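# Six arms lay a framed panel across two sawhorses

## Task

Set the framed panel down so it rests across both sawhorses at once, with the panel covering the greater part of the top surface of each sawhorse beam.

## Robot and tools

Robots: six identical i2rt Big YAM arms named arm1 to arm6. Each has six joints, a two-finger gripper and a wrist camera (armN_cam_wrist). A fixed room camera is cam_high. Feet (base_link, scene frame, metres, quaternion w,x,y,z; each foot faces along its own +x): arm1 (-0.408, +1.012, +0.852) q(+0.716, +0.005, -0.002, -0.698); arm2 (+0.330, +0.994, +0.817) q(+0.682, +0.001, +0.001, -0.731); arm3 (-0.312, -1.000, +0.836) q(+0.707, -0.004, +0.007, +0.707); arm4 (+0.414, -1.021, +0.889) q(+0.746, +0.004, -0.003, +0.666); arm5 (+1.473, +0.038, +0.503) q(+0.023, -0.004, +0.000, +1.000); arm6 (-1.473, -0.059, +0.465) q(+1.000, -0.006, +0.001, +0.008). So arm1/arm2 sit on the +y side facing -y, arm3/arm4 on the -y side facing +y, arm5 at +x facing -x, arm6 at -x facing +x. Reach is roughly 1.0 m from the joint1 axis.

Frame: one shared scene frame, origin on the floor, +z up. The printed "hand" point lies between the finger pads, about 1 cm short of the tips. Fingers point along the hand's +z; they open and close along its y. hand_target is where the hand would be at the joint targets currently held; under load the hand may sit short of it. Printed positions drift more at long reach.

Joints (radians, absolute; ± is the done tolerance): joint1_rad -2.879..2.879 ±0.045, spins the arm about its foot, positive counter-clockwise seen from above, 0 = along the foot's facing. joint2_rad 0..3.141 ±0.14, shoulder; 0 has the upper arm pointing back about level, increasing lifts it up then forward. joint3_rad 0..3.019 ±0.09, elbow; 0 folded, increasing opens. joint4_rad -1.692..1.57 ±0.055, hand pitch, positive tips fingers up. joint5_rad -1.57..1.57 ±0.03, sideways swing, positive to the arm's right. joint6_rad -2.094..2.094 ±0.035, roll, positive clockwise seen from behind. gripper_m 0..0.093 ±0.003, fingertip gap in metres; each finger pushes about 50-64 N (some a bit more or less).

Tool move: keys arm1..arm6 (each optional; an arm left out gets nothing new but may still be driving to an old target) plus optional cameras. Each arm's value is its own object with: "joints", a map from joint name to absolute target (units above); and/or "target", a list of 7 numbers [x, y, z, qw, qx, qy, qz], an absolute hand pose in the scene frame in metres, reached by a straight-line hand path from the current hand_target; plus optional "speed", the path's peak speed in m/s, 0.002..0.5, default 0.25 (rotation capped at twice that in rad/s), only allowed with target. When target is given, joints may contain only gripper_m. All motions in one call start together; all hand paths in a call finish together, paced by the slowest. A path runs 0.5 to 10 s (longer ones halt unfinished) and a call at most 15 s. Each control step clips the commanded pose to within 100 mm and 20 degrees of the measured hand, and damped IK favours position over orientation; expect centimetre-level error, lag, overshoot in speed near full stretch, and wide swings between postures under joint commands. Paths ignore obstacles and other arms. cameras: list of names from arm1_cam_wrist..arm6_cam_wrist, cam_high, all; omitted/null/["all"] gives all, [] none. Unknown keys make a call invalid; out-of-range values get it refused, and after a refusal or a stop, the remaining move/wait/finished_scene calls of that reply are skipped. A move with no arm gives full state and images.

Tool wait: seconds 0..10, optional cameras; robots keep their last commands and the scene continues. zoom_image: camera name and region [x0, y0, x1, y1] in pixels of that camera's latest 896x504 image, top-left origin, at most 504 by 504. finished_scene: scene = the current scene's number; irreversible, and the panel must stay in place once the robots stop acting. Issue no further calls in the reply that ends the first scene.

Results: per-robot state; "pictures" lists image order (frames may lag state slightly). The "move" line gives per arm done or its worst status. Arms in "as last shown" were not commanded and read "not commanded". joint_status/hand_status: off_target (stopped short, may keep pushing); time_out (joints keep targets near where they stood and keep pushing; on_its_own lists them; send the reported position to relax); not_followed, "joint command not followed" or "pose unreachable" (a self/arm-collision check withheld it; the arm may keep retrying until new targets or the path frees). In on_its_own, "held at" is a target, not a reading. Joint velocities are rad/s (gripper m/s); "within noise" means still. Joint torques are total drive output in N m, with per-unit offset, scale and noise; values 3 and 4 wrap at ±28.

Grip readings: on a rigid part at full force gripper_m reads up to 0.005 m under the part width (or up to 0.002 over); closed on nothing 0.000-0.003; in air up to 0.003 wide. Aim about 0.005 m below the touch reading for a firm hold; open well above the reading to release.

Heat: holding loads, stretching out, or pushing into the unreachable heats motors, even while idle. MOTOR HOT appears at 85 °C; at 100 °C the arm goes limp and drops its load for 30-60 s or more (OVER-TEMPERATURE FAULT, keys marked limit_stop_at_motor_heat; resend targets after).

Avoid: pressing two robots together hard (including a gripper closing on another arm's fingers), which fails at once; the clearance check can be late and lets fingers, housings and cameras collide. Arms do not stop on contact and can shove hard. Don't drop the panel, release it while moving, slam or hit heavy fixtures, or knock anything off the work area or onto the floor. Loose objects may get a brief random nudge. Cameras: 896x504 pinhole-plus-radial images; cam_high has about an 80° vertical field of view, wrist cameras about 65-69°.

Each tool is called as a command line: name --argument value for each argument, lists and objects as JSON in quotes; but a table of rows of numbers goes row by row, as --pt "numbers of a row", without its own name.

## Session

move --arm1 '{"target":[-0.38,0.575,0.72,0,0,1,0],"speed":0.4}' --arm2 '{"target":[0.36,0.58,0.72,0,1,0,0],"speed":0.4}' --arm3 '{"target":[-0.36,-0.58,0.72,0,0,1,0],"speed":0.4}' --arm4 '{"target":[0.38,-0.575,0.72,0,1,0,0],"speed":0.4}' --arm5 '{"target":[1.1,0,0.58,0,0.707,0.707,0],"speed":0.4}' --arm6 '{"target":[-1.1,0,0.58,0,0.707,-0.707,0],"speed":0.4}'

Scene clock: 4.13 s.
Joint torques (N m): arm1=[0.97 -13.22 6.06 1.02 0.11 -0.15] | arm2=[-1.67 -9.05 7.04 0.47 0.14 0.04] | arm3=[-1.32 -14.04 6.69 0.91 -0.08 -0.03] | arm4=[1.55 -12.51 6.11 -0.31 -0.03 -0.1] | arm5=[0.97 -9.82 11.86 0.73 0 -0.07] | arm6=[2.32 -10.23 8.42 0.84 0.07 -0.19]
Heat: arm1: hottest joint2_rad 32 °C; arm2: hottest joint1_rad 31 °C; arm3: hottest joint1_rad 29 °C; arm4: hottest joint3_rad 30 °C; arm5: hottest joint1_rad 32 °C; arm6: hottest joint2_rad 30 °C.
move: arm1 off_target; arm2 off_target; arm3 off_target; arm4 off_target; arm5 off_target; arm6 done
Joint velocities: within noise
arm1.joint_positions: joint1_rad=+0.034 joint2_rad=+1.980 joint3_rad=+0.944 joint4_rad=-0.548 joint5_rad=+0.008 joint6_rad=-1.497 gripper_m=+0.09397
arm1.joint_status: not commanded
arm1.hand: x=-0.3830 y=+0.5872 z=+0.7251 quat_wxyz=(-0.001, -0.007, -1.000, -0.008) (m; scene frame)
arm1.hand_target: x=-0.3799 y=+0.5753 z=+0.7204 quat_wxyz=(+0.000, +0.000, -1.000, +0.000) (m; scene frame)
arm1.hand_status: off_target (0.014 m and 1.3 deg from the pose sent, 0.702 m and 106.7 deg at the start)
arm2.joint_positions: joint1_rad=+0.148 joint2_rad=+1.861 joint3_rad=+0.868 joint4_rad=-0.592 joint5_rad=+0.002 joint6_rad=+1.634 gripper_m=+0.09397
arm2.joint_status: not commanded
arm2.hand: x=+0.3608 y=+0.5948 z=+0.7220 quat_wxyz=(+0.008, -1.000, -0.008, +0.002) (m; scene frame)
arm2.hand_target: x=+0.3599 y=+0.5804 z=+0.7203 quat_wxyz=(+0.000, -1.000, +0.000, +0.000) (m; scene frame)
arm2.hand_status: off_target (0.015 m and 1.3 deg from the pose sent, 0.717 m and 107.0 deg at the start)
arm3.joint_positions: joint1_rad=+0.130 joint2_rad=+1.913 joint3_rad=+0.888 joint4_rad=-0.557 joint5_rad=+0.010 joint6_rad=+1.676 gripper_m=+0.09396
arm3.joint_status: not commanded
arm3.hand: x=-0.3628 y=-0.5966 z=+0.7195 quat_wxyz=(-0.003, +0.012, -1.000, +0.013) (m; scene frame)
arm3.hand_target: x=-0.3599 y=-0.5804 z=+0.7205 quat_wxyz=(+0.000, +0.000, -1.000, +0.000) (m; scene frame)
arm3.hand_status: off_target (0.017 m and 2.1 deg from the pose sent, 0.728 m and 73.9 deg at the start)
arm4.joint_positions: joint1_rad=+0.184 joint2_rad=+2.114 joint3_rad=+0.981 joint4_rad=-0.462 joint5_rad=-0.002 joint6_rad=-1.484 gripper_m=+0.09398
arm4.joint_status: not commanded
arm4.hand: x=+0.3827 y=-0.5887 z=+0.7185 quat_wxyz=(+0.007, +1.000, -0.008, +0.000) (m; scene frame)
arm4.hand_target: x=+0.3800 y=-0.5751 z=+0.7204 quat_wxyz=(+0.000, +1.000, +0.000, +0.000) (m; scene frame)
arm4.hand_status: off_target (0.014 m and 1.2 deg from the pose sent, 0.809 m and 143.2 deg at the start)
arm5.joint_positions: joint1_rad=+0.144 joint2_rad=+1.423 joint3_rad=+0.905 joint4_rad=-1.063 joint5_rad=-0.002 joint6_rad=-1.455 gripper_m=+0.09398
arm5.joint_status: not commanded
arm5.hand: x=+1.1114 y=+0.0027 z=+0.5779 quat_wxyz=(+0.007, +0.714, +0.700, +0.006) (m; scene frame)
arm5.hand_target: x=+1.1002 y=+0.0000 z=+0.5802 quat_wxyz=(+0.000, +0.707, +0.707, +0.000) (m; scene frame)
arm5.hand_status: off_target (0.012 m and 1.5 deg from the pose sent, 0.475 m and 125.9 deg at the start)
arm6.joint_positions: joint1_rad=+0.127 joint2_rad=+1.395 joint3_rad=+0.984 joint4_rad=-1.174 joint5_rad=-0.013 joint6_rad=-1.410 gripper_m=+0.09396
arm6.joint_status: not commanded
arm6.hand: x=-1.1082 y=-0.0035 z=+0.5780 quat_wxyz=(+0.007, +0.701, -0.713, -0.006) (m; scene frame)
arm6.hand_target: x=-1.1002 y=+0.0001 z=+0.5801 quat_wxyz=(+0.000, +0.707, -0.707, +0.000) (m; scene frame)
arm6.hand_status: done (0.009 m and 1.5 deg from the pose sent, 0.451 m and 78.7 deg at the start)
pictures: arm1_cam_wrist, arm2_cam_wrist, arm3_cam_wrist, arm4_cam_wrist, arm5_cam_wrist, arm6_cam_wrist, cam_high

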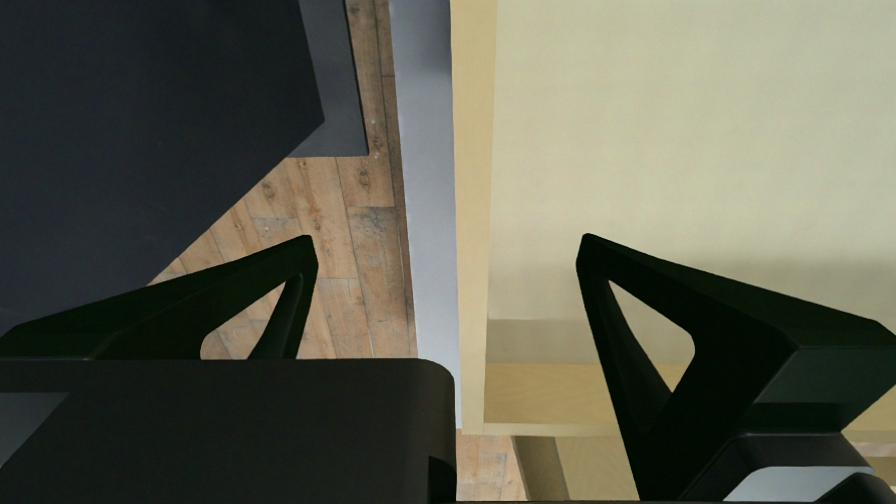

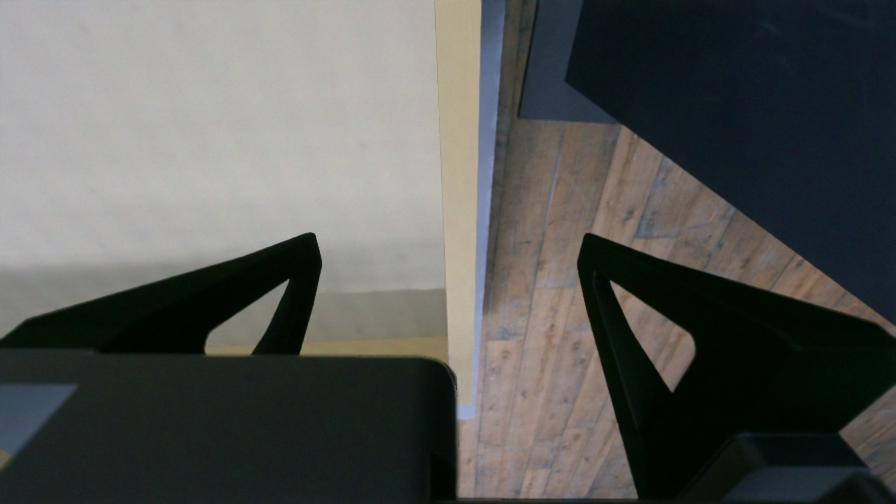

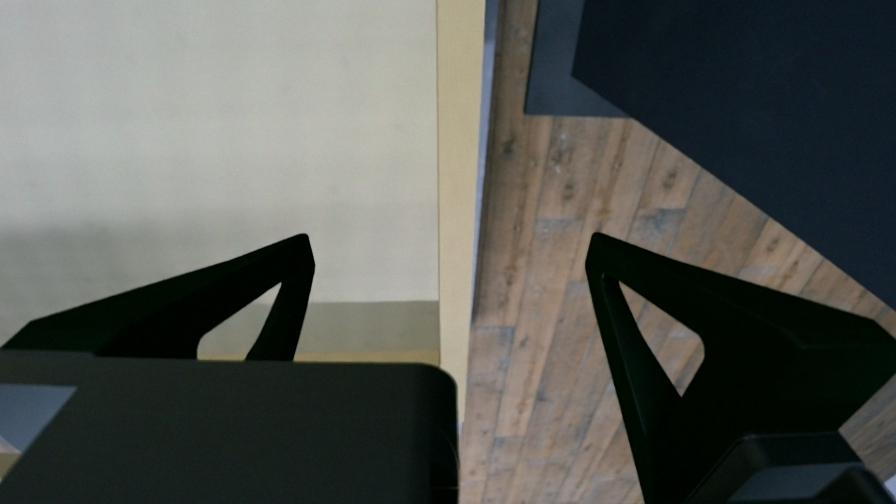

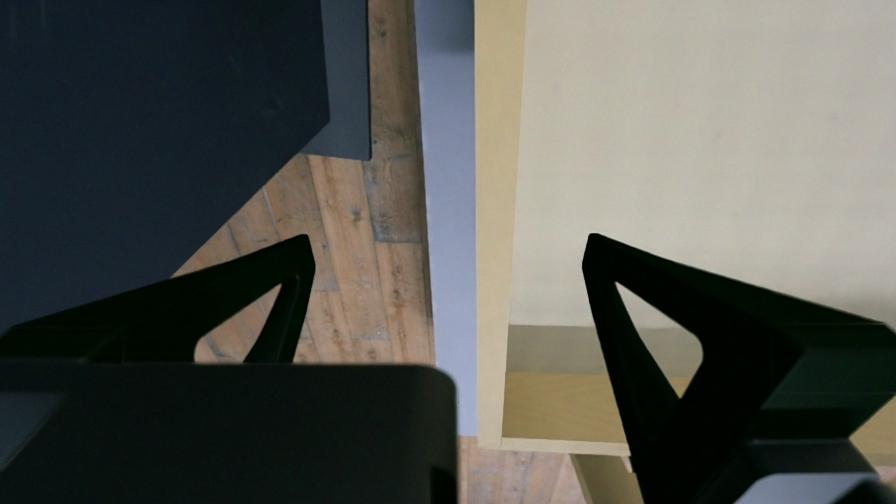

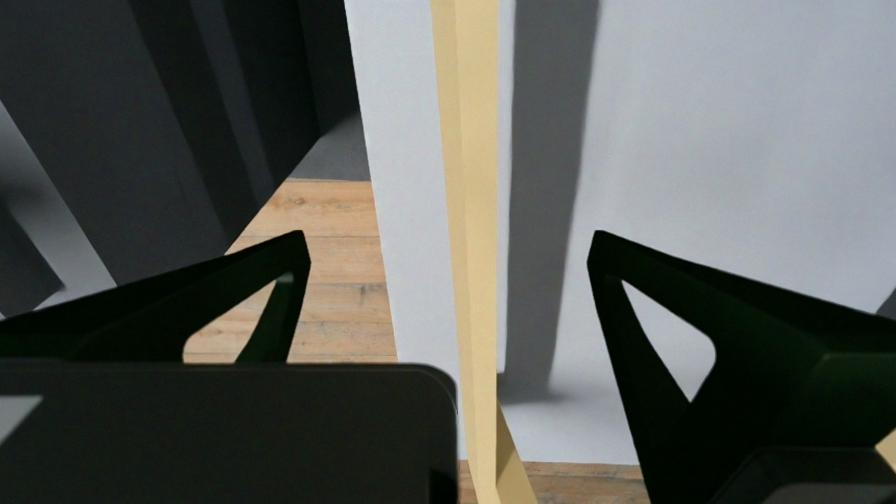

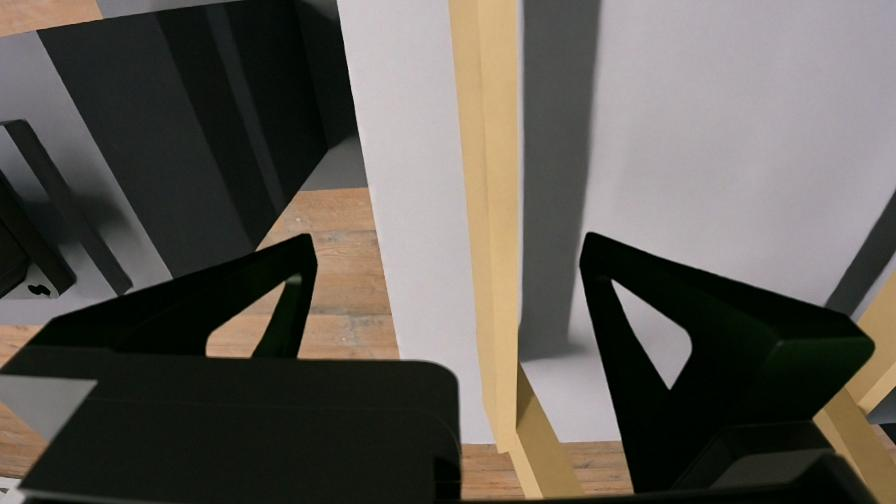

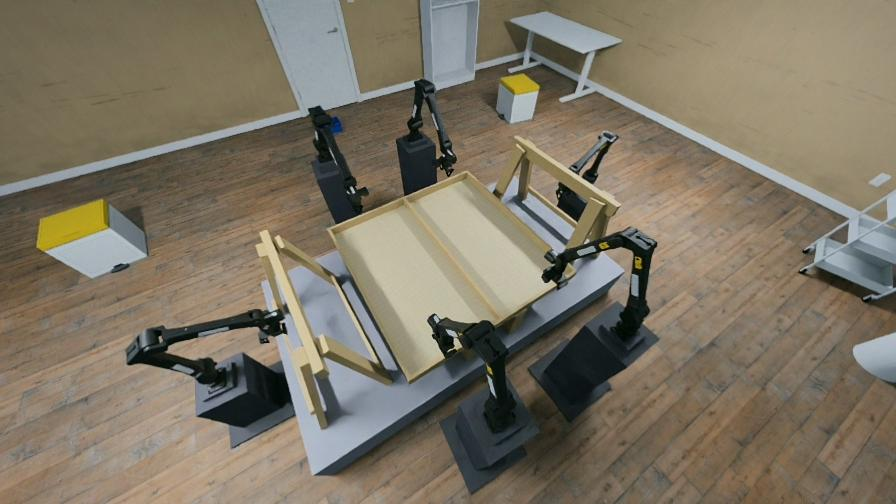

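move --arm1 '{"target":[-0.38,0.569,0.586,0,-0.027,1,0],"speed":0.12}' --arm2 '{"target":[0.36,0.602,0.587,0,1,0.027,0],"speed":0.12}' --arm3 '{"target":[-0.36,-0.599,0.587,0,-0.027,1,0],"speed":0.12}' --arm4 '{"target":[0.38,-0.551,0.593,0,1,0.027,0],"speed":0.12}' --arm5 '{"target":[1.095,0,0.395,0,0.709,0.705,0],"speed":0.2}' --arm6 '{"target":[-1.083,0,0.395,0,0.704,-0.71,0],"speed":0.2}'

Scene clock: 7.03 s.
Joint torques (N m): arm1=[0.67 -14.68 3.48 0.98 0.1 -0.15] | arm2=[-1.26 -10.29 3.25 0.64 0.15 -0.1] | arm3=[-1.08 -15.21 3.22 0.92 -0.07 -0.24] | arm4=[1.26 -13.74 4.53 0.34 -0.07 -0.09] | arm5=[0.79 -10.93 5.83 1.2 0.1 -0.02] | arm6=[2.26 -11.93 5.11 1.29 0.18 -0.11]
Heat: arm1: hottest joint2_rad 33 °C; arm2: hottest joint1_rad 31 °C; arm3: hottest joint1_rad 29 °C; arm4: hottest joint3_rad 30 °C; arm5: hottest joint1_rad 32 °C; arm6: hottest joint2_rad 30 °C.
move: arm1 done; arm2 done; arm3 done; arm4 off_target; arm5 off_target; arm6 done
Joint velocities: within noise
arm1.joint_positions: joint1_rad=+0.034 joint2_rad=+2.330 joint3_rad=+1.052 joint4_rad=-0.292 joint5_rad=+0.008 joint6_rad=-1.556 gripper_m=+0.09397
arm1.joint_status: not commanded
arm1.hand: x=-0.3808 y=+0.5719 z=+0.5956 quat_wxyz=(-0.001, +0.022, -1.000, -0.001) (m; scene frame)
arm1.hand_target: x=-0.3800 y=+0.5692 z=+0.5863 quat_wxyz=(+0.000, +0.027, -1.000, +0.000) (m; scene frame)
arm1.hand_status: done (0.010 m and 0.6 deg from the pose sent, 0.140 m and 4.0 deg at the start)
arm2.joint_positions: joint1_rad=+0.148 joint2_rad=+2.201 joint3_rad=+0.868 joint4_rad=-0.239 joint5_rad=+0.002 joint6_rad=+1.604 gripper_m=+0.09397
arm2.joint_status: not commanded
arm2.hand: x=+0.3599 y=+0.6058 z=+0.5933 quat_wxyz=(+0.001, -1.000, -0.023, +0.001) (m; scene frame)
arm2.hand_target: x=+0.3599 y=+0.6022 z=+0.5871 quat_wxyz=(+0.000, -1.000, -0.027, +0.000) (m; scene frame)
arm2.hand_status: done (0.007 m and 0.5 deg from the pose sent, 0.135 m and 2.4 deg at the start)
arm3.joint_positions: joint1_rad=+0.130 joint2_rad=+2.255 joint3_rad=+0.910 joint4_rad=-0.224 joint5_rad=+0.010 joint6_rad=+1.648 gripper_m=+0.09396
arm3.joint_status: not commanded
arm3.hand: x=-0.3625 y=-0.6064 z=+0.5907 quat_wxyz=(-0.002, +0.026, -1.000, +0.006) (m; scene frame)
arm3.hand_target: x=-0.3600 y=-0.5992 z=+0.5871 quat_wxyz=(+0.000, +0.027, -1.000, +0.000) (m; scene frame)
arm3.hand_status: done (0.009 m and 0.7 deg from the pose sent, 0.133 m and 2.3 deg at the start)
arm4.joint_positions: joint1_rad=+0.184 joint2_rad=+2.452 joint3_rad=+1.162 joint4_rad=-0.312 joint5_rad=-0.001 joint6_rad=-1.542 gripper_m=+0.09398
arm4.joint_status: not commanded
arm4.hand: x=+0.3811 y=-0.5641 z=+0.5969 quat_wxyz=(+0.011, +1.000, +0.021, +0.000) (m; scene frame)
arm4.hand_target: x=+0.3801 y=-0.5513 z=+0.5934 quat_wxyz=(+0.000, +1.000, +0.027, +0.000) (m; scene frame)
arm4.hand_status: off_target (0.014 m and 1.4 deg from the pose sent, 0.131 m and 4.0 deg at the start)
arm5.joint_positions: joint1_rad=+0.144 joint2_rad=+1.813 joint3_rad=+0.794 joint4_rad=-0.529 joint5_rad=-0.004 joint6_rad=-1.456 gripper_m=+0.09398
arm5.joint_status: not commanded
arm5.hand: x=+1.0915 y=+0.0002 z=+0.4082 quat_wxyz=(-0.002, +0.713, +0.701, -0.007) (m; scene frame)
arm5.hand_target: x=+1.0954 y=+0.0001 z=+0.3955 quat_wxyz=(+0.000, +0.709, +0.705, +0.000) (m; scene frame)
arm5.hand_status: off_target (0.014 m and 1.1 deg from the pose sent, 0.184 m and 1.3 deg at the start)
arm6.joint_positions: joint1_rad=+0.127 joint2_rad=+1.757 joint3_rad=+0.844 joint4_rad=-0.656 joint5_rad=-0.016 joint6_rad=-1.411 gripper_m=+0.09396
arm6.joint_status: not commanded
arm6.hand: x=-1.0853 y=-0.0016 z=+0.4030 quat_wxyz=(-0.001, +0.701, -0.713, -0.003) (m; scene frame)
arm6.hand_target: x=-1.0832 y=+0.0000 z=+0.3952 quat_wxyz=(+0.000, +0.704, -0.710, +0.000) (m; scene frame)
arm6.hand_status: done (0.008 m and 0.6 deg from the pose sent, 0.185 m and 1.2 deg at the start)
pictures: arm1_cam_wrist, arm2_cam_wrist, arm3_cam_wrist, arm4_cam_wrist, arm5_cam_wrist, arm6_cam_wrist, cam_high

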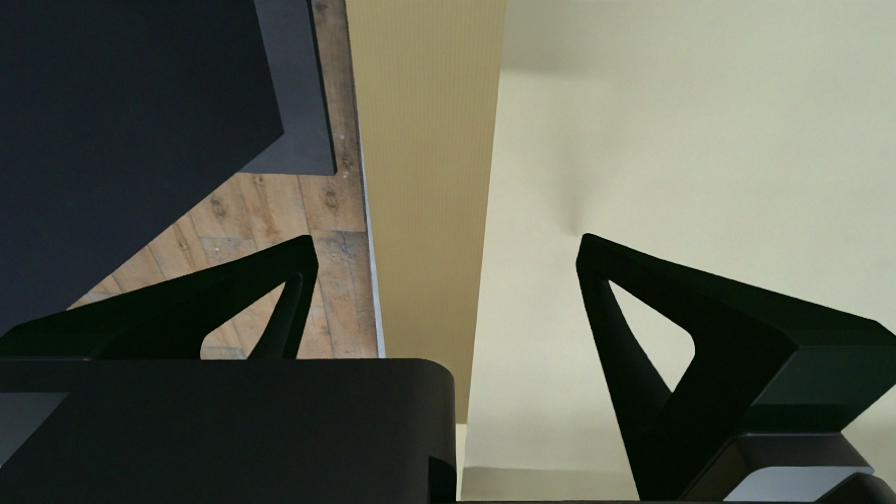

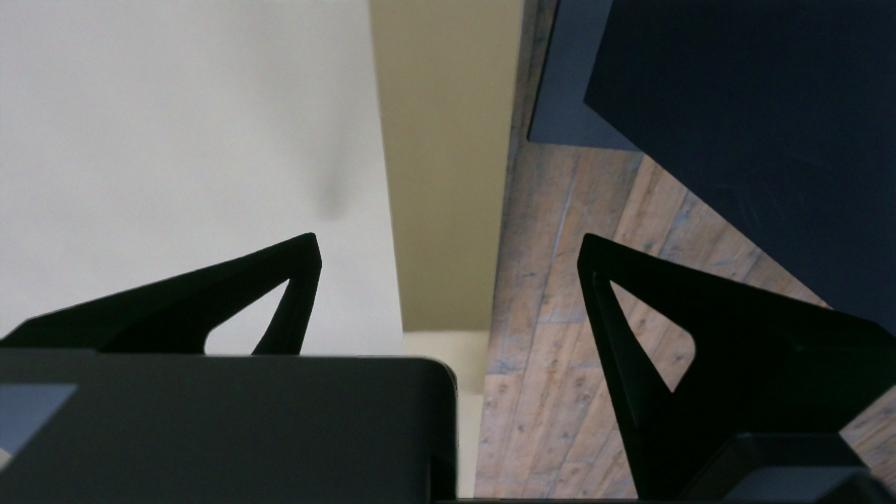

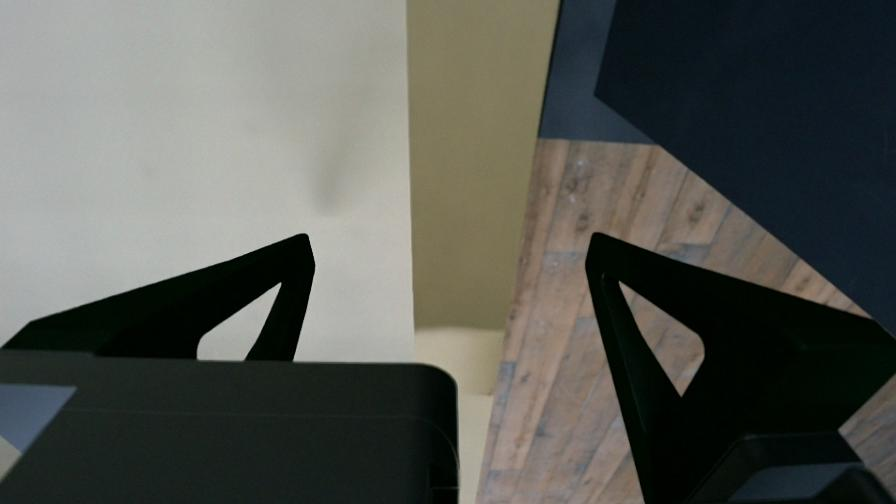

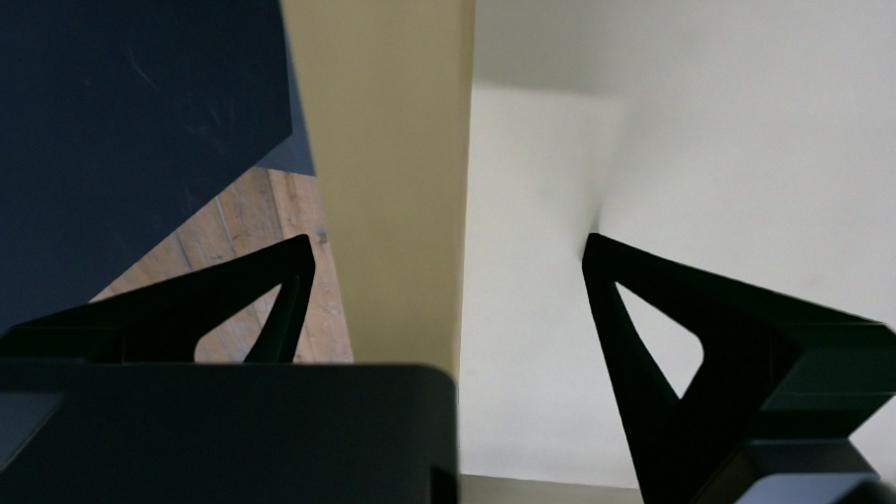

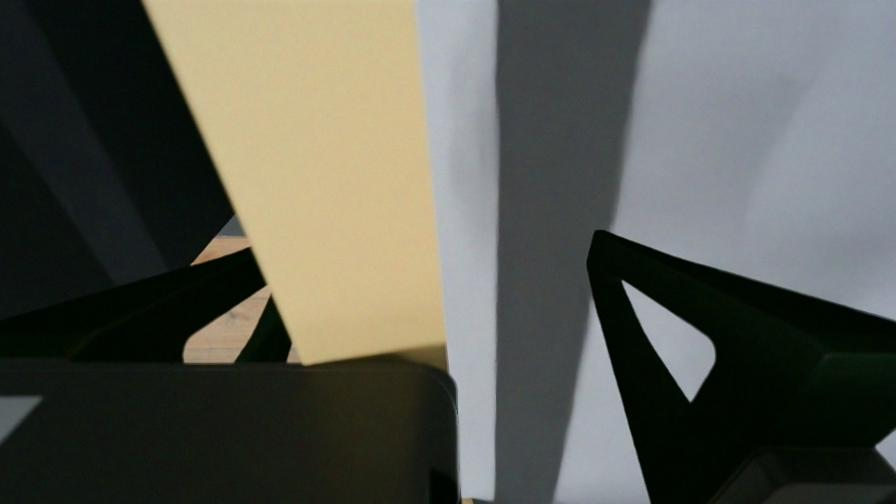

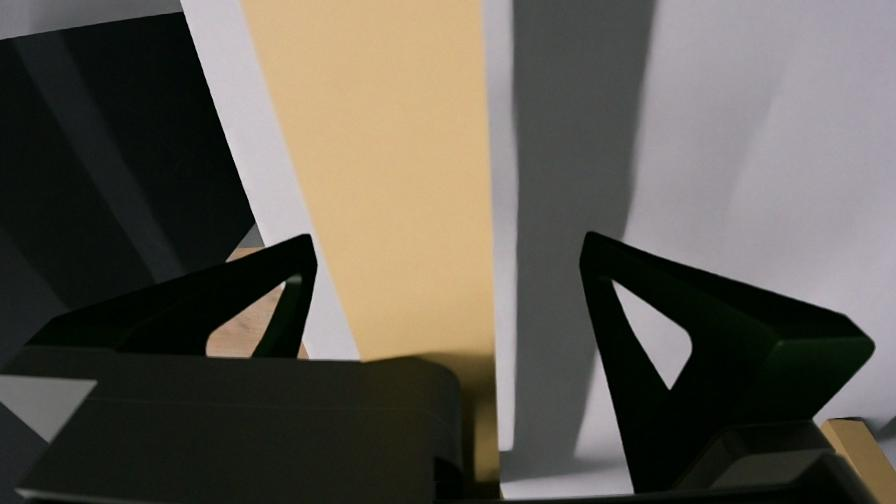

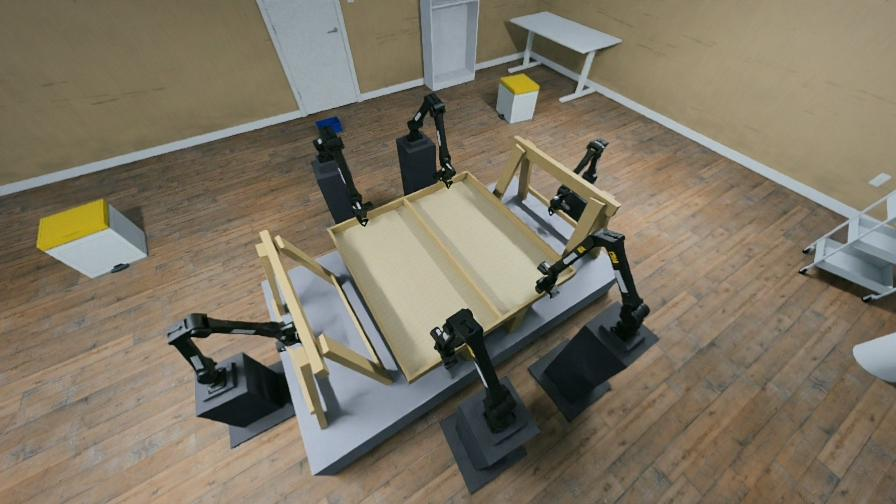

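move --arm1 '{"joints":{"gripper_m":0.006}}' --arm2 '{"joints":{"gripper_m":0.006}}' --arm3 '{"joints":{"gripper_m":0.006}}' --arm4 '{"joints":{"gripper_m":0.006}}' --arm5 '{"target":[1.125,0,0.397,0,0.713,0.701,0],"speed":0.1}' --arm6 '{"joints":{"gripper_m":0.01}}' --cameras '["arm5_cam_wrist","arm6_cam_wrist"]'

Scene clock: 8.57 s.
Joint torques (N m): arm1=[0.67 -14.62 3.67 1.05 0.08 -0.25] | arm2=[-1.26 -10.23 3.12 0.47 0.14 -0.09] | arm3=[-1.03 -15.21 3.23 0.87 0 -0.37] | arm4=[1.14 -13.92 4.85 0.21 -0.09 -0.15] | arm5=[1.14 -11.46 3.59 0.69 0.01 0.15] | arm6=[1.9 -11.28 5.7 1.99 0.64 0.59]
Heat: arm1: hottest joint2_rad 33 °C; arm2: hottest joint1_rad 31 °C; arm3: hottest joint1_rad 29 °C; arm4: hottest joint3_rad 30 °C; arm5: hottest joint1_rad 32 °C; arm6: hottest joint2_rad 30 °C.
move: arm1 off_target; arm2 off_target; arm3 off_target; arm4 off_target; arm5 off_target; arm6 off_target
Joint velocities: within noise
arm1.joint_positions: joint1_rad=+0.034 joint2_rad=+2.331 joint3_rad=+1.049 joint4_rad=-0.294 joint5_rad=+0.009 joint6_rad=-1.546 gripper_m=+0.01745
arm1.joint_status: gripper_m off_target (ended at +0.01748, target +0.00600)
arm1.hand: x=-0.3812 y=+0.5745 z=+0.5950 quat_wxyz=(-0.001, +0.017, -1.000, -0.004) (m; scene frame)
arm1.hand_target: x=-0.3801 y=+0.5691 z=+0.5863 quat_wxyz=(+0.000, +0.027, -1.000, +0.000) (m; scene frame)
arm1.hand_status: not commanded
arm2.joint_positions: joint1_rad=+0.148 joint2_rad=+2.201 joint3_rad=+0.870 joint4_rad=-0.235 joint5_rad=+0.002 joint6_rad=+1.603 gripper_m=+0.01763
arm2.joint_status: gripper_m off_target (ended at +0.01766, target +0.00600)
arm2.hand: x=+0.3601 y=+0.6037 z=+0.5935 quat_wxyz=(-0.001, -1.000, -0.024, +0.001) (m; scene frame)
arm2.hand_target: x=+0.3599 y=+0.6020 z=+0.5872 quat_wxyz=(+0.000, -1.000, -0.027, +0.000) (m; scene frame)
arm2.hand_status: not commanded
arm3.joint_positions: joint1_rad=+0.129 joint2_rad=+2.255 joint3_rad=+0.910 joint4_rad=-0.222 joint5_rad=+0.008 joint6_rad=+1.664 gripper_m=+0.01786
arm3.joint_status: gripper_m off_target (ended at +0.01790, target +0.00600)
arm3.hand: x=-0.3625 y=-0.6061 z=+0.5907 quat_wxyz=(-0.001, +0.018, -1.000, +0.005) (m; scene frame)
arm3.hand_target: x=-0.3599 y=-0.5992 z=+0.5871 quat_wxyz=(+0.000, +0.027, -1.000, +0.000) (m; scene frame)
arm3.hand_status: not commanded
arm4.joint_positions: joint1_rad=+0.184 joint2_rad=+2.457 joint3_rad=+1.157 joint4_rad=-0.309 joint5_rad=+0.000 joint6_rad=-1.535 gripper_m=+0.02100
arm4.joint_status: gripper_m off_target (ended at +0.02103, target +0.00600)
arm4.hand: x=+0.3815 y=-0.5681 z=+0.5946 quat_wxyz=(+0.014, +1.000, +0.018, +0.001) (m; scene frame)
arm4.hand_target: x=+0.3801 y=-0.5512 z=+0.5934 quat_wxyz=(+0.000, +1.000, +0.027, +0.000) (m; scene frame)
arm4.hand_status: not commanded
arm5.joint_positions: joint1_rad=+0.148 joint2_rad=+1.778 joint3_rad=+0.731 joint4_rad=-0.478 joint5_rad=-0.002 joint6_rad=-1.456 gripper_m=+0.09398
arm5.joint_status: not commanded
arm5.hand: x=+1.1073 y=+0.0007 z=+0.4083 quat_wxyz=(-0.010, +0.712, +0.702, -0.015) (m; scene frame)
arm5.hand_target: x=+1.1250 y=+0.0002 z=+0.3978 quat_wxyz=(+0.000, +0.713, +0.701, +0.000) (m; scene frame)
arm5.hand_status: off_target (0.021 m and 2.1 deg from the pose sent, 0.035 m and 0.8 deg at the start)
arm6.joint_positions: joint1_rad=+0.129 joint2_rad=+1.753 joint3_rad=+0.837 joint4_rad=-0.674 joint5_rad=-0.026 joint6_rad=-1.482 gripper_m=+0.02867
arm6.joint_status: gripper_m off_target (ended at +0.02869, target +0.01000)
arm6.hand: x=-1.0935 y=+0.0000 z=+0.4030 quat_wxyz=(+0.005, +0.726, -0.687, -0.014) (m; scene frame)
arm6.hand_target: x=-1.0832 y=+0.0000 z=+0.3952 quat_wxyz=(+0.000, +0.704, -0.710, +0.000) (m; scene frame)
arm6.hand_status: not commanded
pictures: arm5_cam_wrist, arm6_cam_wrist

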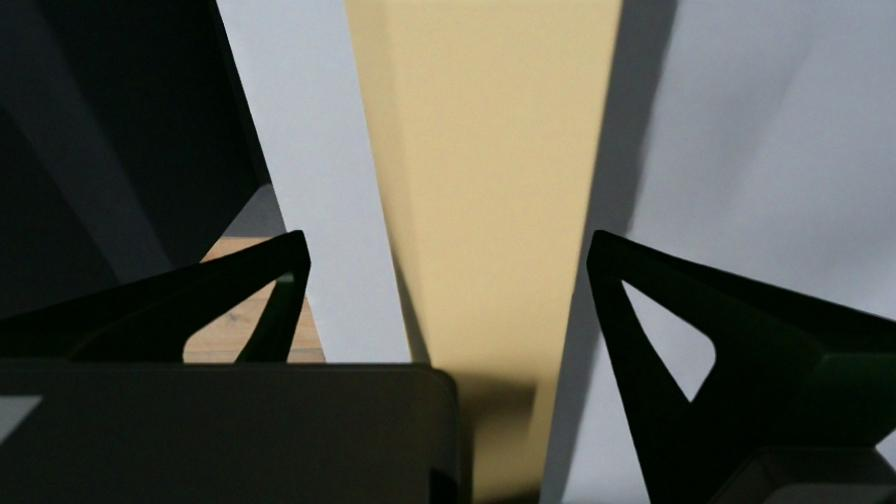

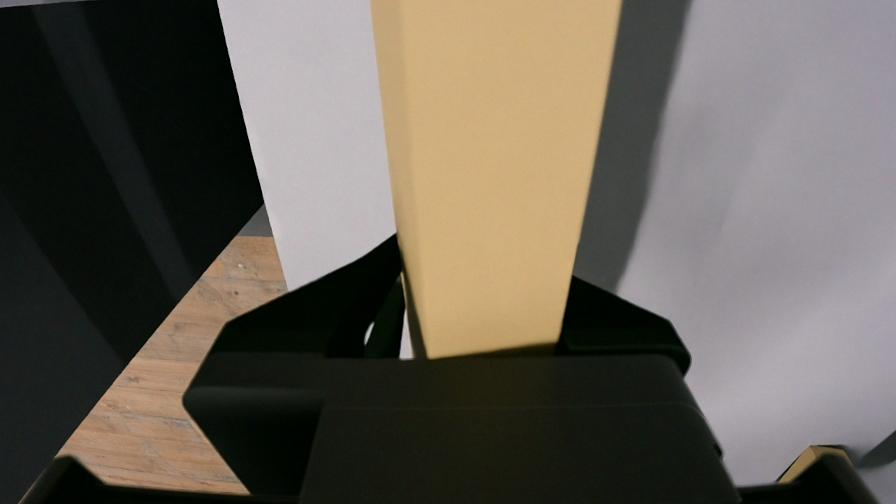

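move --arm1 '{"target":[-0.38,0.592,1.15,0,0,1,0],"speed":0.13}' --arm2 '{"target":[0.36,0.594,1.16,0,1,0,0],"speed":0.13}' --arm3 '{"target":[-0.36,-0.594,1.15,0,0,1,0],"speed":0.13}' --arm4 '{"target":[0.38,-0.590,1.15,0,1,0,0],"speed":0.13}' --arm5 '{"joints":{"gripper_m":0.01}}'

Scene clock: 14.23 s.
Joint torques (N m): arm1=[0.56 -16.91 17.02 -3.88 0.1 0.05] | arm2=[-1.9 -14.04 19.36 -2.59 0.18 0.22] | arm3=[-0.67 -15.15 19.03 -2.91 0.62 -0.05] | arm4=[1.44 -14.45 17.68 -4.71 0.02 0.32] | arm5=[1.14 -11.46 3.59 0.9 0.17 0.52] | arm6=[1.96 -11.28 5.7 1.99 0.64 0.59]
Heat: arm1: hottest joint2_rad 33 °C; arm2: hottest joint3_rad 32 °C; arm3: hottest joint2_rad 30 °C; arm4: hottest joint3_rad 31 °C; arm5: hottest joint1_rad 32 °C; arm6: hottest joint2_rad 30 °C.
move: arm1 off_target; arm2 off_target; arm3 off_target; arm4 off_target; arm5 off_target
Joint velocities: within noise
arm1.joint_positions: joint1_rad=+0.051 joint2_rad=+1.477 joint3_rad=+1.380 joint4_rad=-1.520 joint5_rad=+0.008 joint6_rad=-1.508 gripper_m=+0.01855
arm1.joint_status: not commanded
arm1.hand: x=-0.3796 y=+0.5897 z=+1.0804 quat_wxyz=(+0.000, +0.006, -1.000, -0.024) (m; scene frame)
arm1.hand_target: x=-0.3802 y=+0.5955 z=+1.1455 quat_wxyz=(-0.001, +0.000, -1.000, +0.003) (m; scene frame)
arm1.hand_status: off_target (0.070 m and 2.9 deg from the pose sent, 0.555 m and 2.0 deg at the start; pose on its path clipped on 10 of 156 steps)
arm2.joint_positions: joint1_rad=+0.154 joint2_rad=+1.402 joint3_rad=+1.370 joint4_rad=-1.603 joint5_rad=+0.000 joint6_rad=+1.621 gripper_m=+0.02008
arm2.joint_status: not commanded
arm2.hand: x=+0.3629 y=+0.6038 z=+1.0718 quat_wxyz=(+0.033, -0.999, -0.017, +0.002) (m; scene frame)
arm2.hand_target: x=+0.3598 y=+0.6023 z=+1.1536 quat_wxyz=(-0.039, -0.999, -0.001, -0.003) (m; scene frame)
arm2.hand_status: off_target (0.089 m and 4.2 deg from the pose sent, 0.567 m and 2.7 deg at the start; pose on its path clipped on 35 of 156 steps; a joint's target at an end of its range on 23 of 156 steps)
arm3.joint_positions: joint1_rad=+0.132 joint2_rad=+1.410 joint3_rad=+1.375 joint4_rad=-1.597 joint5_rad=-0.008 joint6_rad=+1.690 gripper_m=+0.01938
arm3.joint_status: not commanded
arm3.hand: x=-0.3631 y=-0.6044 z=+1.0844 quat_wxyz=(+0.003, +0.006, -0.999, +0.038) (m; scene frame)
arm3.hand_target: x=-0.3597 y=-0.5991 z=+1.1466 quat_wxyz=(+0.001, +0.000, -1.000, -0.004) (m; scene frame)
arm3.hand_status: off_target (0.067 m and 4.5 deg from the pose sent, 0.559 m and 2.1 deg at the start; a joint's target at an end of its range on 15 of 156 steps)
arm4.joint_positions: joint1_rad=+0.188 joint2_rad=+1.514 joint3_rad=+1.327 joint4_rad=-1.424 joint5_rad=-0.004 joint6_rad=-1.519 gripper_m=+0.02036
arm4.joint_status: not commanded
arm4.hand: x=+0.3811 y=-0.5905 z=+1.0866 quat_wxyz=(+0.015, +1.000, +0.012, -0.001) (m; scene frame)
arm4.hand_target: x=+0.3803 y=-0.5928 z=+1.1465 quat_wxyz=(-0.004, +1.000, +0.000, -0.001) (m; scene frame)
arm4.hand_status: off_target (0.063 m and 2.2 deg from the pose sent, 0.556 m and 2.6 deg at the start)
arm5.joint_positions: joint1_rad=+0.148 joint2_rad=+1.778 joint3_rad=+0.731 joint4_rad=-0.485 joint5_rad=-0.005 joint6_rad=-1.496 gripper_m=+0.03022
arm5.joint_status: gripper_m off_target (ended at +0.03025, target +0.01000)
arm5.hand: x=+1.1093 y=+0.0003 z=+0.4082 quat_wxyz=(-0.007, +0.698, +0.716, -0.013) (m; scene frame)
arm5.hand_target: x=+1.1251 y=+0.0003 z=+0.3977 quat_wxyz=(+0.000, +0.713, +0.701, +0.000) (m; scene frame)
arm5.hand_status: not commanded
arm6: as last shown
arm6.joint_positions: joint1_rad=+0.129 joint2_rad=+1.753 joint3_rad=+0.837 joint4_rad=-0.674 joint5_rad=-0.026 joint6_rad=-1.482 gripper_m=+0.02866
pictures: arm1_cam_wrist, arm2_cam_wrist, arm3_cam_wrist, arm4_cam_wrist, arm5_cam_wrist, arm6_cam_wrist, cam_high

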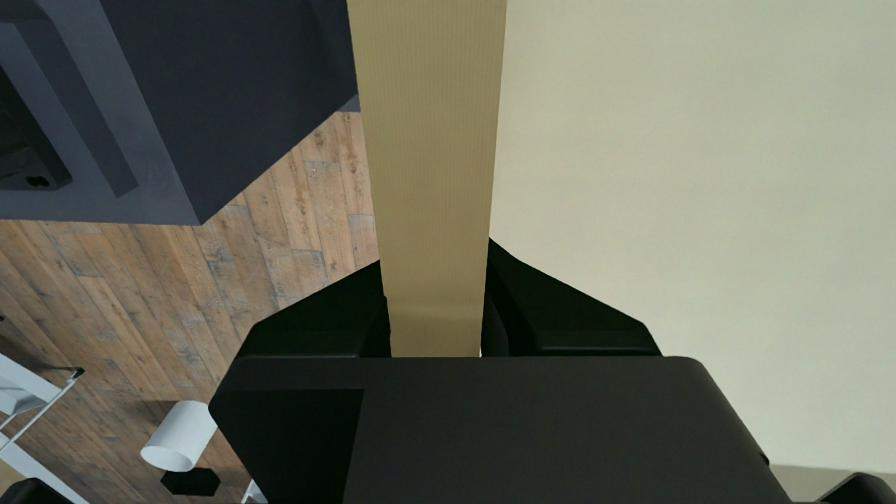

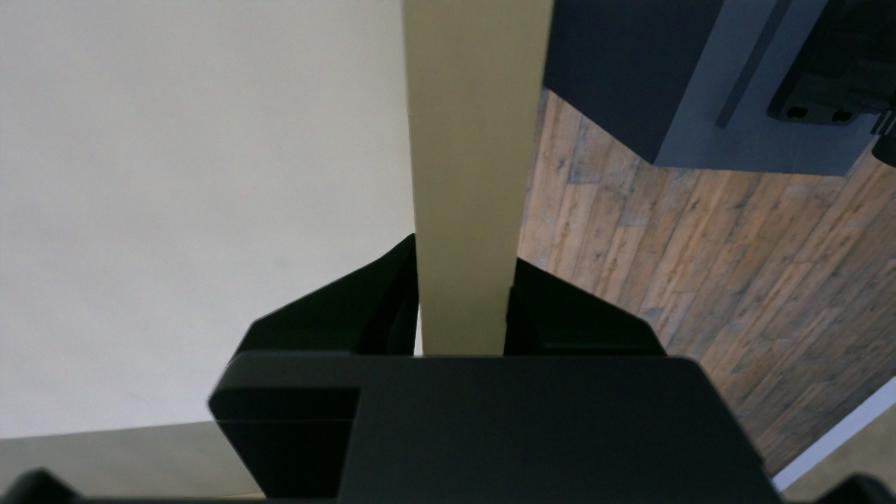

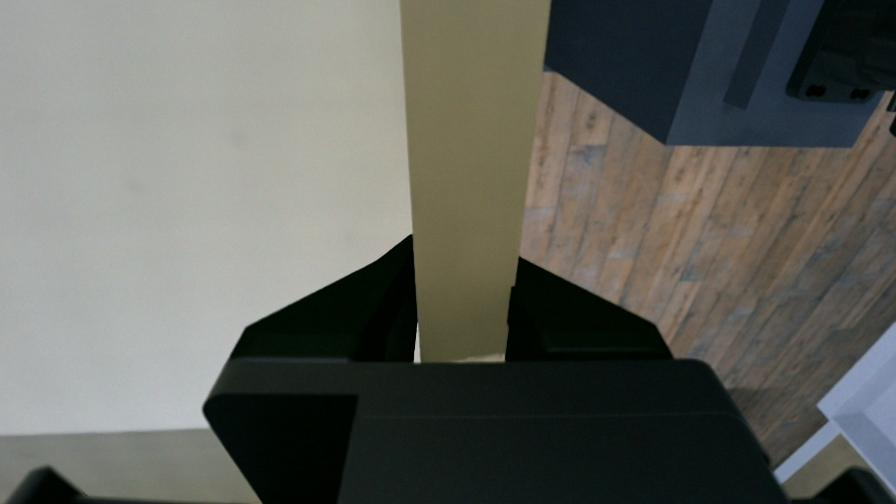

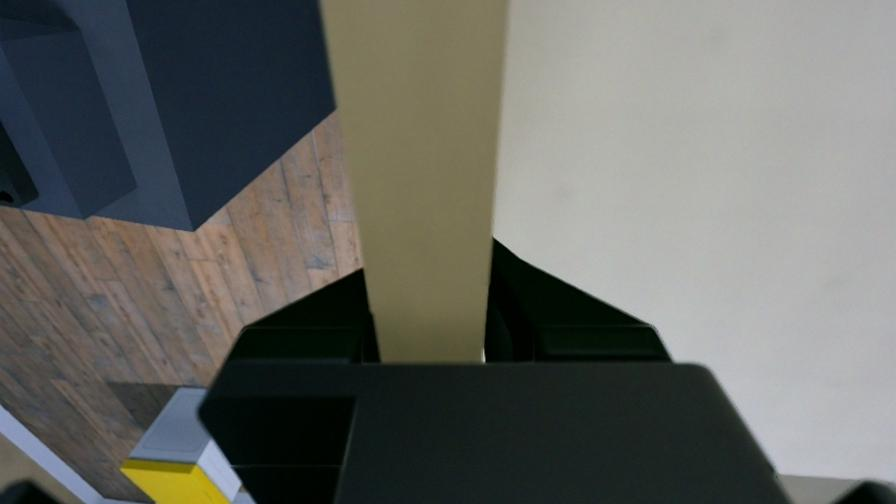

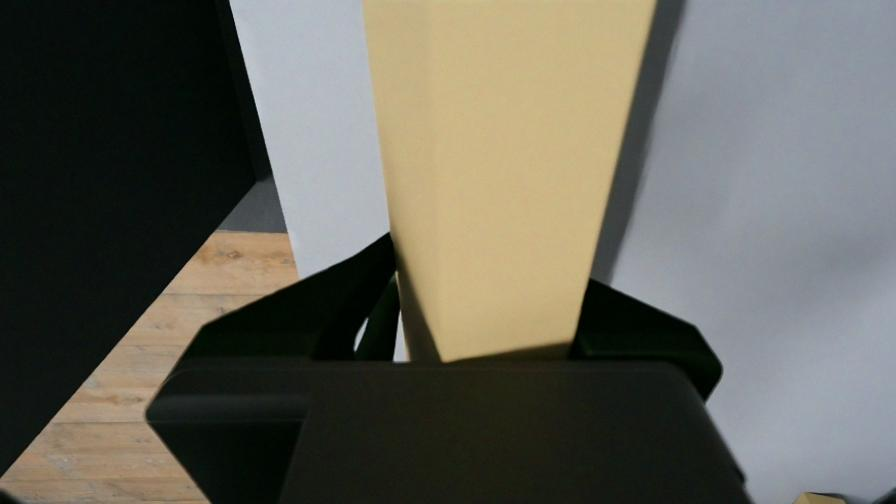

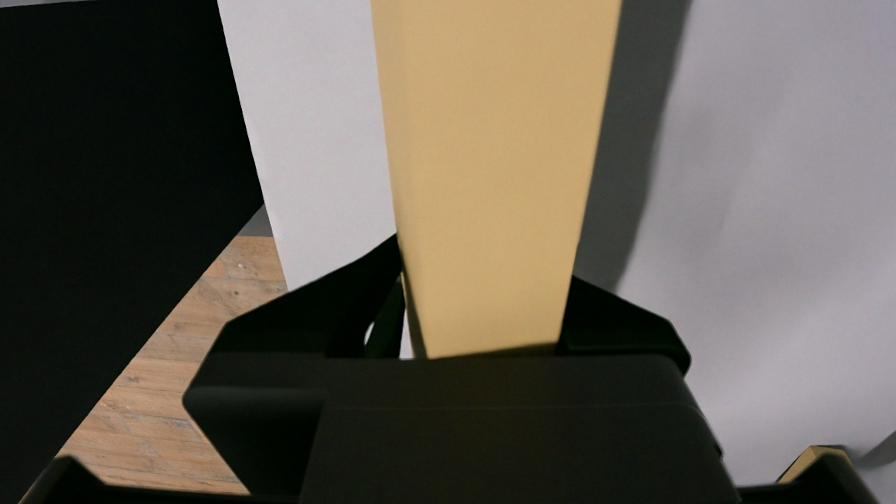

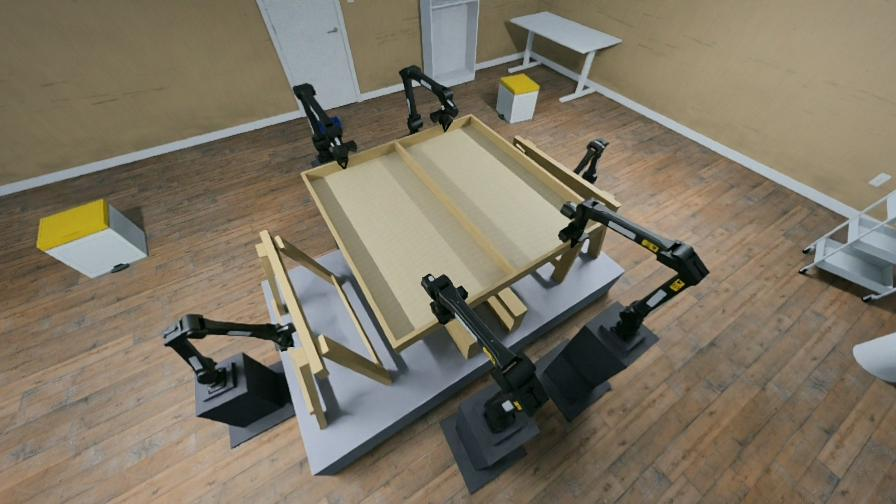

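move --arm5 '{"joints":{"joint2_rad":2.053,"joint3_rad":1.22,"joint4_rad":-0.738}}' --arm6 '{"joints":{"joint2_rad":1.988,"joint3_rad":1.233,"joint4_rad":-0.816}}' --cameras '[]'

move --arm5 '{"joints":{"joint2_rad":2.214,"joint3_rad":1.495,"joint4_rad":-0.852}}' --arm6 '{"joints":{"joint2_rad":2.14,"joint3_rad":1.51,"joint4_rad":-0.94}}' --cameras '[]'

move --arm5 '{"joints":{"joint2_rad":2.362,"joint3_rad":1.7615,"joint4_rad":-0.97}}' --arm6 '{"joints":{"joint2_rad":2.315,"joint3_rad":1.774,"joint4_rad":-1.03}}' --cameras '["cam_high"]'

zoom_image --camera "cam_high" --region '[280, 110, 640, 410]'

Scene clock: 17.27 s.
Joint torques (N m): arm1=[0.56 -16.91 17.02 -3.88 0.1 0.06] | arm2=[-1.85 -14.04 19.37 -2.59 0.18 0.23] | arm3=[-0.62 -15.15 19.03 -2.91 0.62 -0.05] | arm4=[1.55 -14.51 17.68 -4.77 0.02 0.32] | arm5=[0.5 -13.57 14.22 4.4 0.63 0.16] | arm6=[1.79 -13.86 12.01 5.41 0.95 0.63]
Heat: arm1: hottest joint2_rad 34 °C; arm2: hottest joint3_rad 34 °C; arm3: hottest joint2_rad 30 °C; arm4: hottest joint3_rad 31 °C; arm5: hottest joint1_rad 32 °C; arm6: hottest joint2_rad 31 °C.
move: arm5 time_out; arm6 time_out
Joint velocities: within noise
arm1, arm2, arm3, arm4: as last shown
arm4.hand: x=+0.3811 y=-0.5906 z=+1.0866 quat_wxyz=(+0.015, +1.000, +0.012, -0.001) (m; scene frame)
arm4.hand_target: x=+0.3803 y=-0.5929 z=+1.1465 quat_wxyz=(-0.004, +1.000, +0.000, -0.001) (m; scene frame)
arm5.joint_positions: joint1_rad=+0.156 joint2_rad=+2.002 joint3_rad=+1.140 joint4_rad=-0.861 joint5_rad=-0.016 joint6_rad=-1.458 gripper_m=+0.01840
arm5.joint_status: joint4_rad time_out (moved -0.376 of -0.253); the others done
arm5.on_its_own: joint4_rad reads -0.861 and still pushes toward -0.738 since a time_out; gripper_m moved -0.01182 toward your old target +0.01000
arm5.hand: x=+1.0243 y=-0.0139 z=+0.4102 quat_wxyz=(+0.057, +0.706, +0.703, +0.058) (m; scene frame)
arm5.hand_target: x=+0.9625 y=-0.0175 z=+0.4024 quat_wxyz=(+0.003, +0.713, +0.701, +0.003) (m; scene frame)
arm5.hand_status: not commanded
arm6.joint_positions: joint1_rad=+0.132 joint2_rad=+1.946 joint3_rad=+1.150 joint4_rad=-0.949 joint5_rad=-0.033 joint6_rad=-1.486 gripper_m=+0.01945
arm6.joint_status: joint4_rad time_out (moved -0.274 of -0.142); the others done
arm6.on_its_own: joint4_rad reads -0.949 and still pushes toward -0.816 since a time_out; joint6_rad reads -1.486 and still pushes toward -1.413 since a time_out; gripper_m moved -0.00921 toward your old target +0.01000
arm6.hand: x=-1.0315 y=+0.0117 z=+0.4037 quat_wxyz=(+0.063, +0.725, -0.683, -0.064) (m; scene frame)
arm6.hand_target: x=-0.9641 y=+0.0178 z=+0.4022 quat_wxyz=(+0.002, +0.704, -0.710, -0.001) (m; scene frame)
arm6.hand_status: not commanded
pictures: none
No camera images: "cameras" was empty.

not run: a stop came earlier in this reply.

not run: a stop came earlier in this reply.

Scaled by 1.400.

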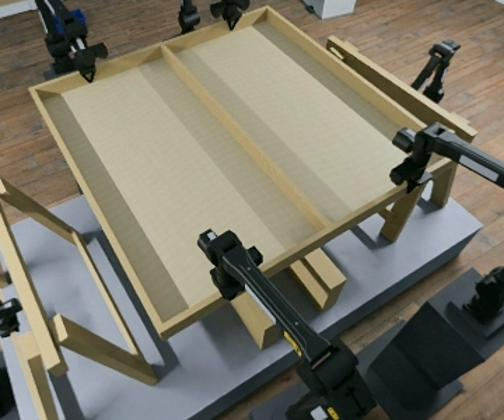

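move --arm5 '{"joints":{"joint2_rad":2.362,"joint3_rad":1.7615,"joint4_rad":-0.97}}' --arm6 '{"joints":{"joint2_rad":2.315,"joint3_rad":1.774,"joint4_rad":-1.03}}' --cameras '["cam_high"]'

zoom_image --camera "cam_high" --region '[280, 110, 640, 410]'

Scene clock: 20.27 s.
Joint torques (N m): arm1=[0.62 -16.91 17.03 -3.89 0.1 0.05] | arm2=[-1.9 -14.04 19.36 -2.59 0.18 0.22] | arm3=[-0.56 -15.15 19.02 -2.91 0.62 -0.05] | arm4=[1.49 -14.45 17.69 -4.78 0.03 0.32] | arm5=[0.44 -17.55 14.75 4.63 0.62 -0.17] | arm6=[1.38 -17.55 12.31 4.97 0.84 0.41]
Heat: arm1: hottest joint2_rad 34 °C; arm2: hottest joint3_rad 36 °C; arm3: hottest joint3_rad 31 °C; arm4: hottest joint3_rad 32 °C; arm5: hottest joint1_rad 32 °C; arm6: hottest joint2_rad 31 °C.
move: arm5 time_out; arm6 time_out
Joint velocities: within noise
arm1, arm2, arm3, arm4: as last shown
arm5.joint_positions: joint1_rad=+0.157 joint2_rad=+2.285 joint3_rad=+1.700 joint4_rad=-1.097 joint5_rad=-0.015 joint6_rad=-1.422 gripper_m=+0.02039
arm5.joint_status: joint4_rad time_out (moved -0.236 of -0.109); the others done
arm5.on_its_own: joint4_rad reads -1.097 and still pushes toward -0.970 since a time_out
arm5.hand: x=+0.8658 y=-0.0319 z=+0.4128 quat_wxyz=(+0.043, +0.720, +0.692, +0.042) (m; scene frame)
arm5.hand_target: x=+0.8239 y=-0.0327 z=+0.3819 quat_wxyz=(+0.002, +0.713, +0.701, +0.003) (m; scene frame)
arm5.hand_status: not commanded
arm6.joint_positions: joint1_rad=+0.137 joint2_rad=+2.243 joint3_rad=+1.703 joint4_rad=-1.150 joint5_rad=-0.031 joint6_rad=-1.464 gripper_m=+0.02171
arm6.joint_status: joint4_rad time_out (moved -0.201 of -0.081); the others done
arm6.on_its_own: joint4_rad reads -1.150 and still pushes toward -1.030 since a time_out; joint6_rad reads -1.464 and still pushes toward -1.413 since a time_out
arm6.hand: x=-0.8726 y=+0.0382 z=+0.4041 quat_wxyz=(+0.043, +0.721, -0.690, -0.046) (m; scene frame)
arm6.hand_target: x=-0.8255 y=+0.0384 z=+0.3806 quat_wxyz=(+0.002, +0.704, -0.710, -0.001) (m; scene frame)
arm6.hand_status: not commanded
pictures: cam_high

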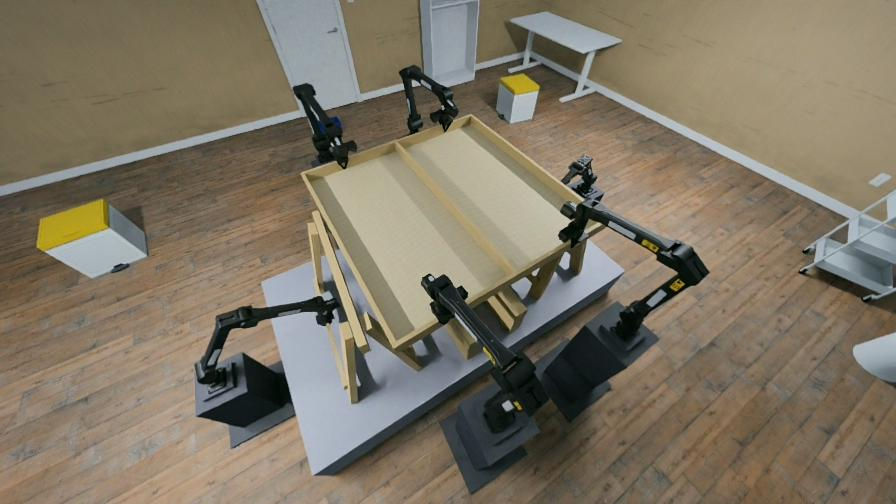

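Scaled by 1.400.

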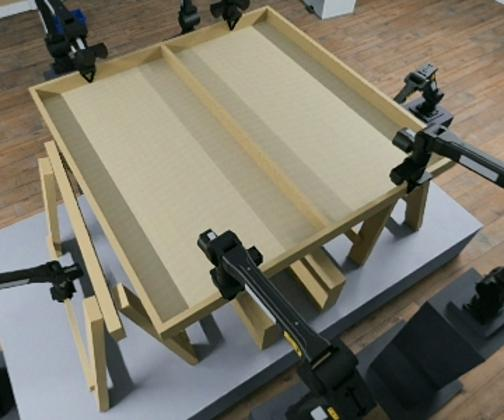

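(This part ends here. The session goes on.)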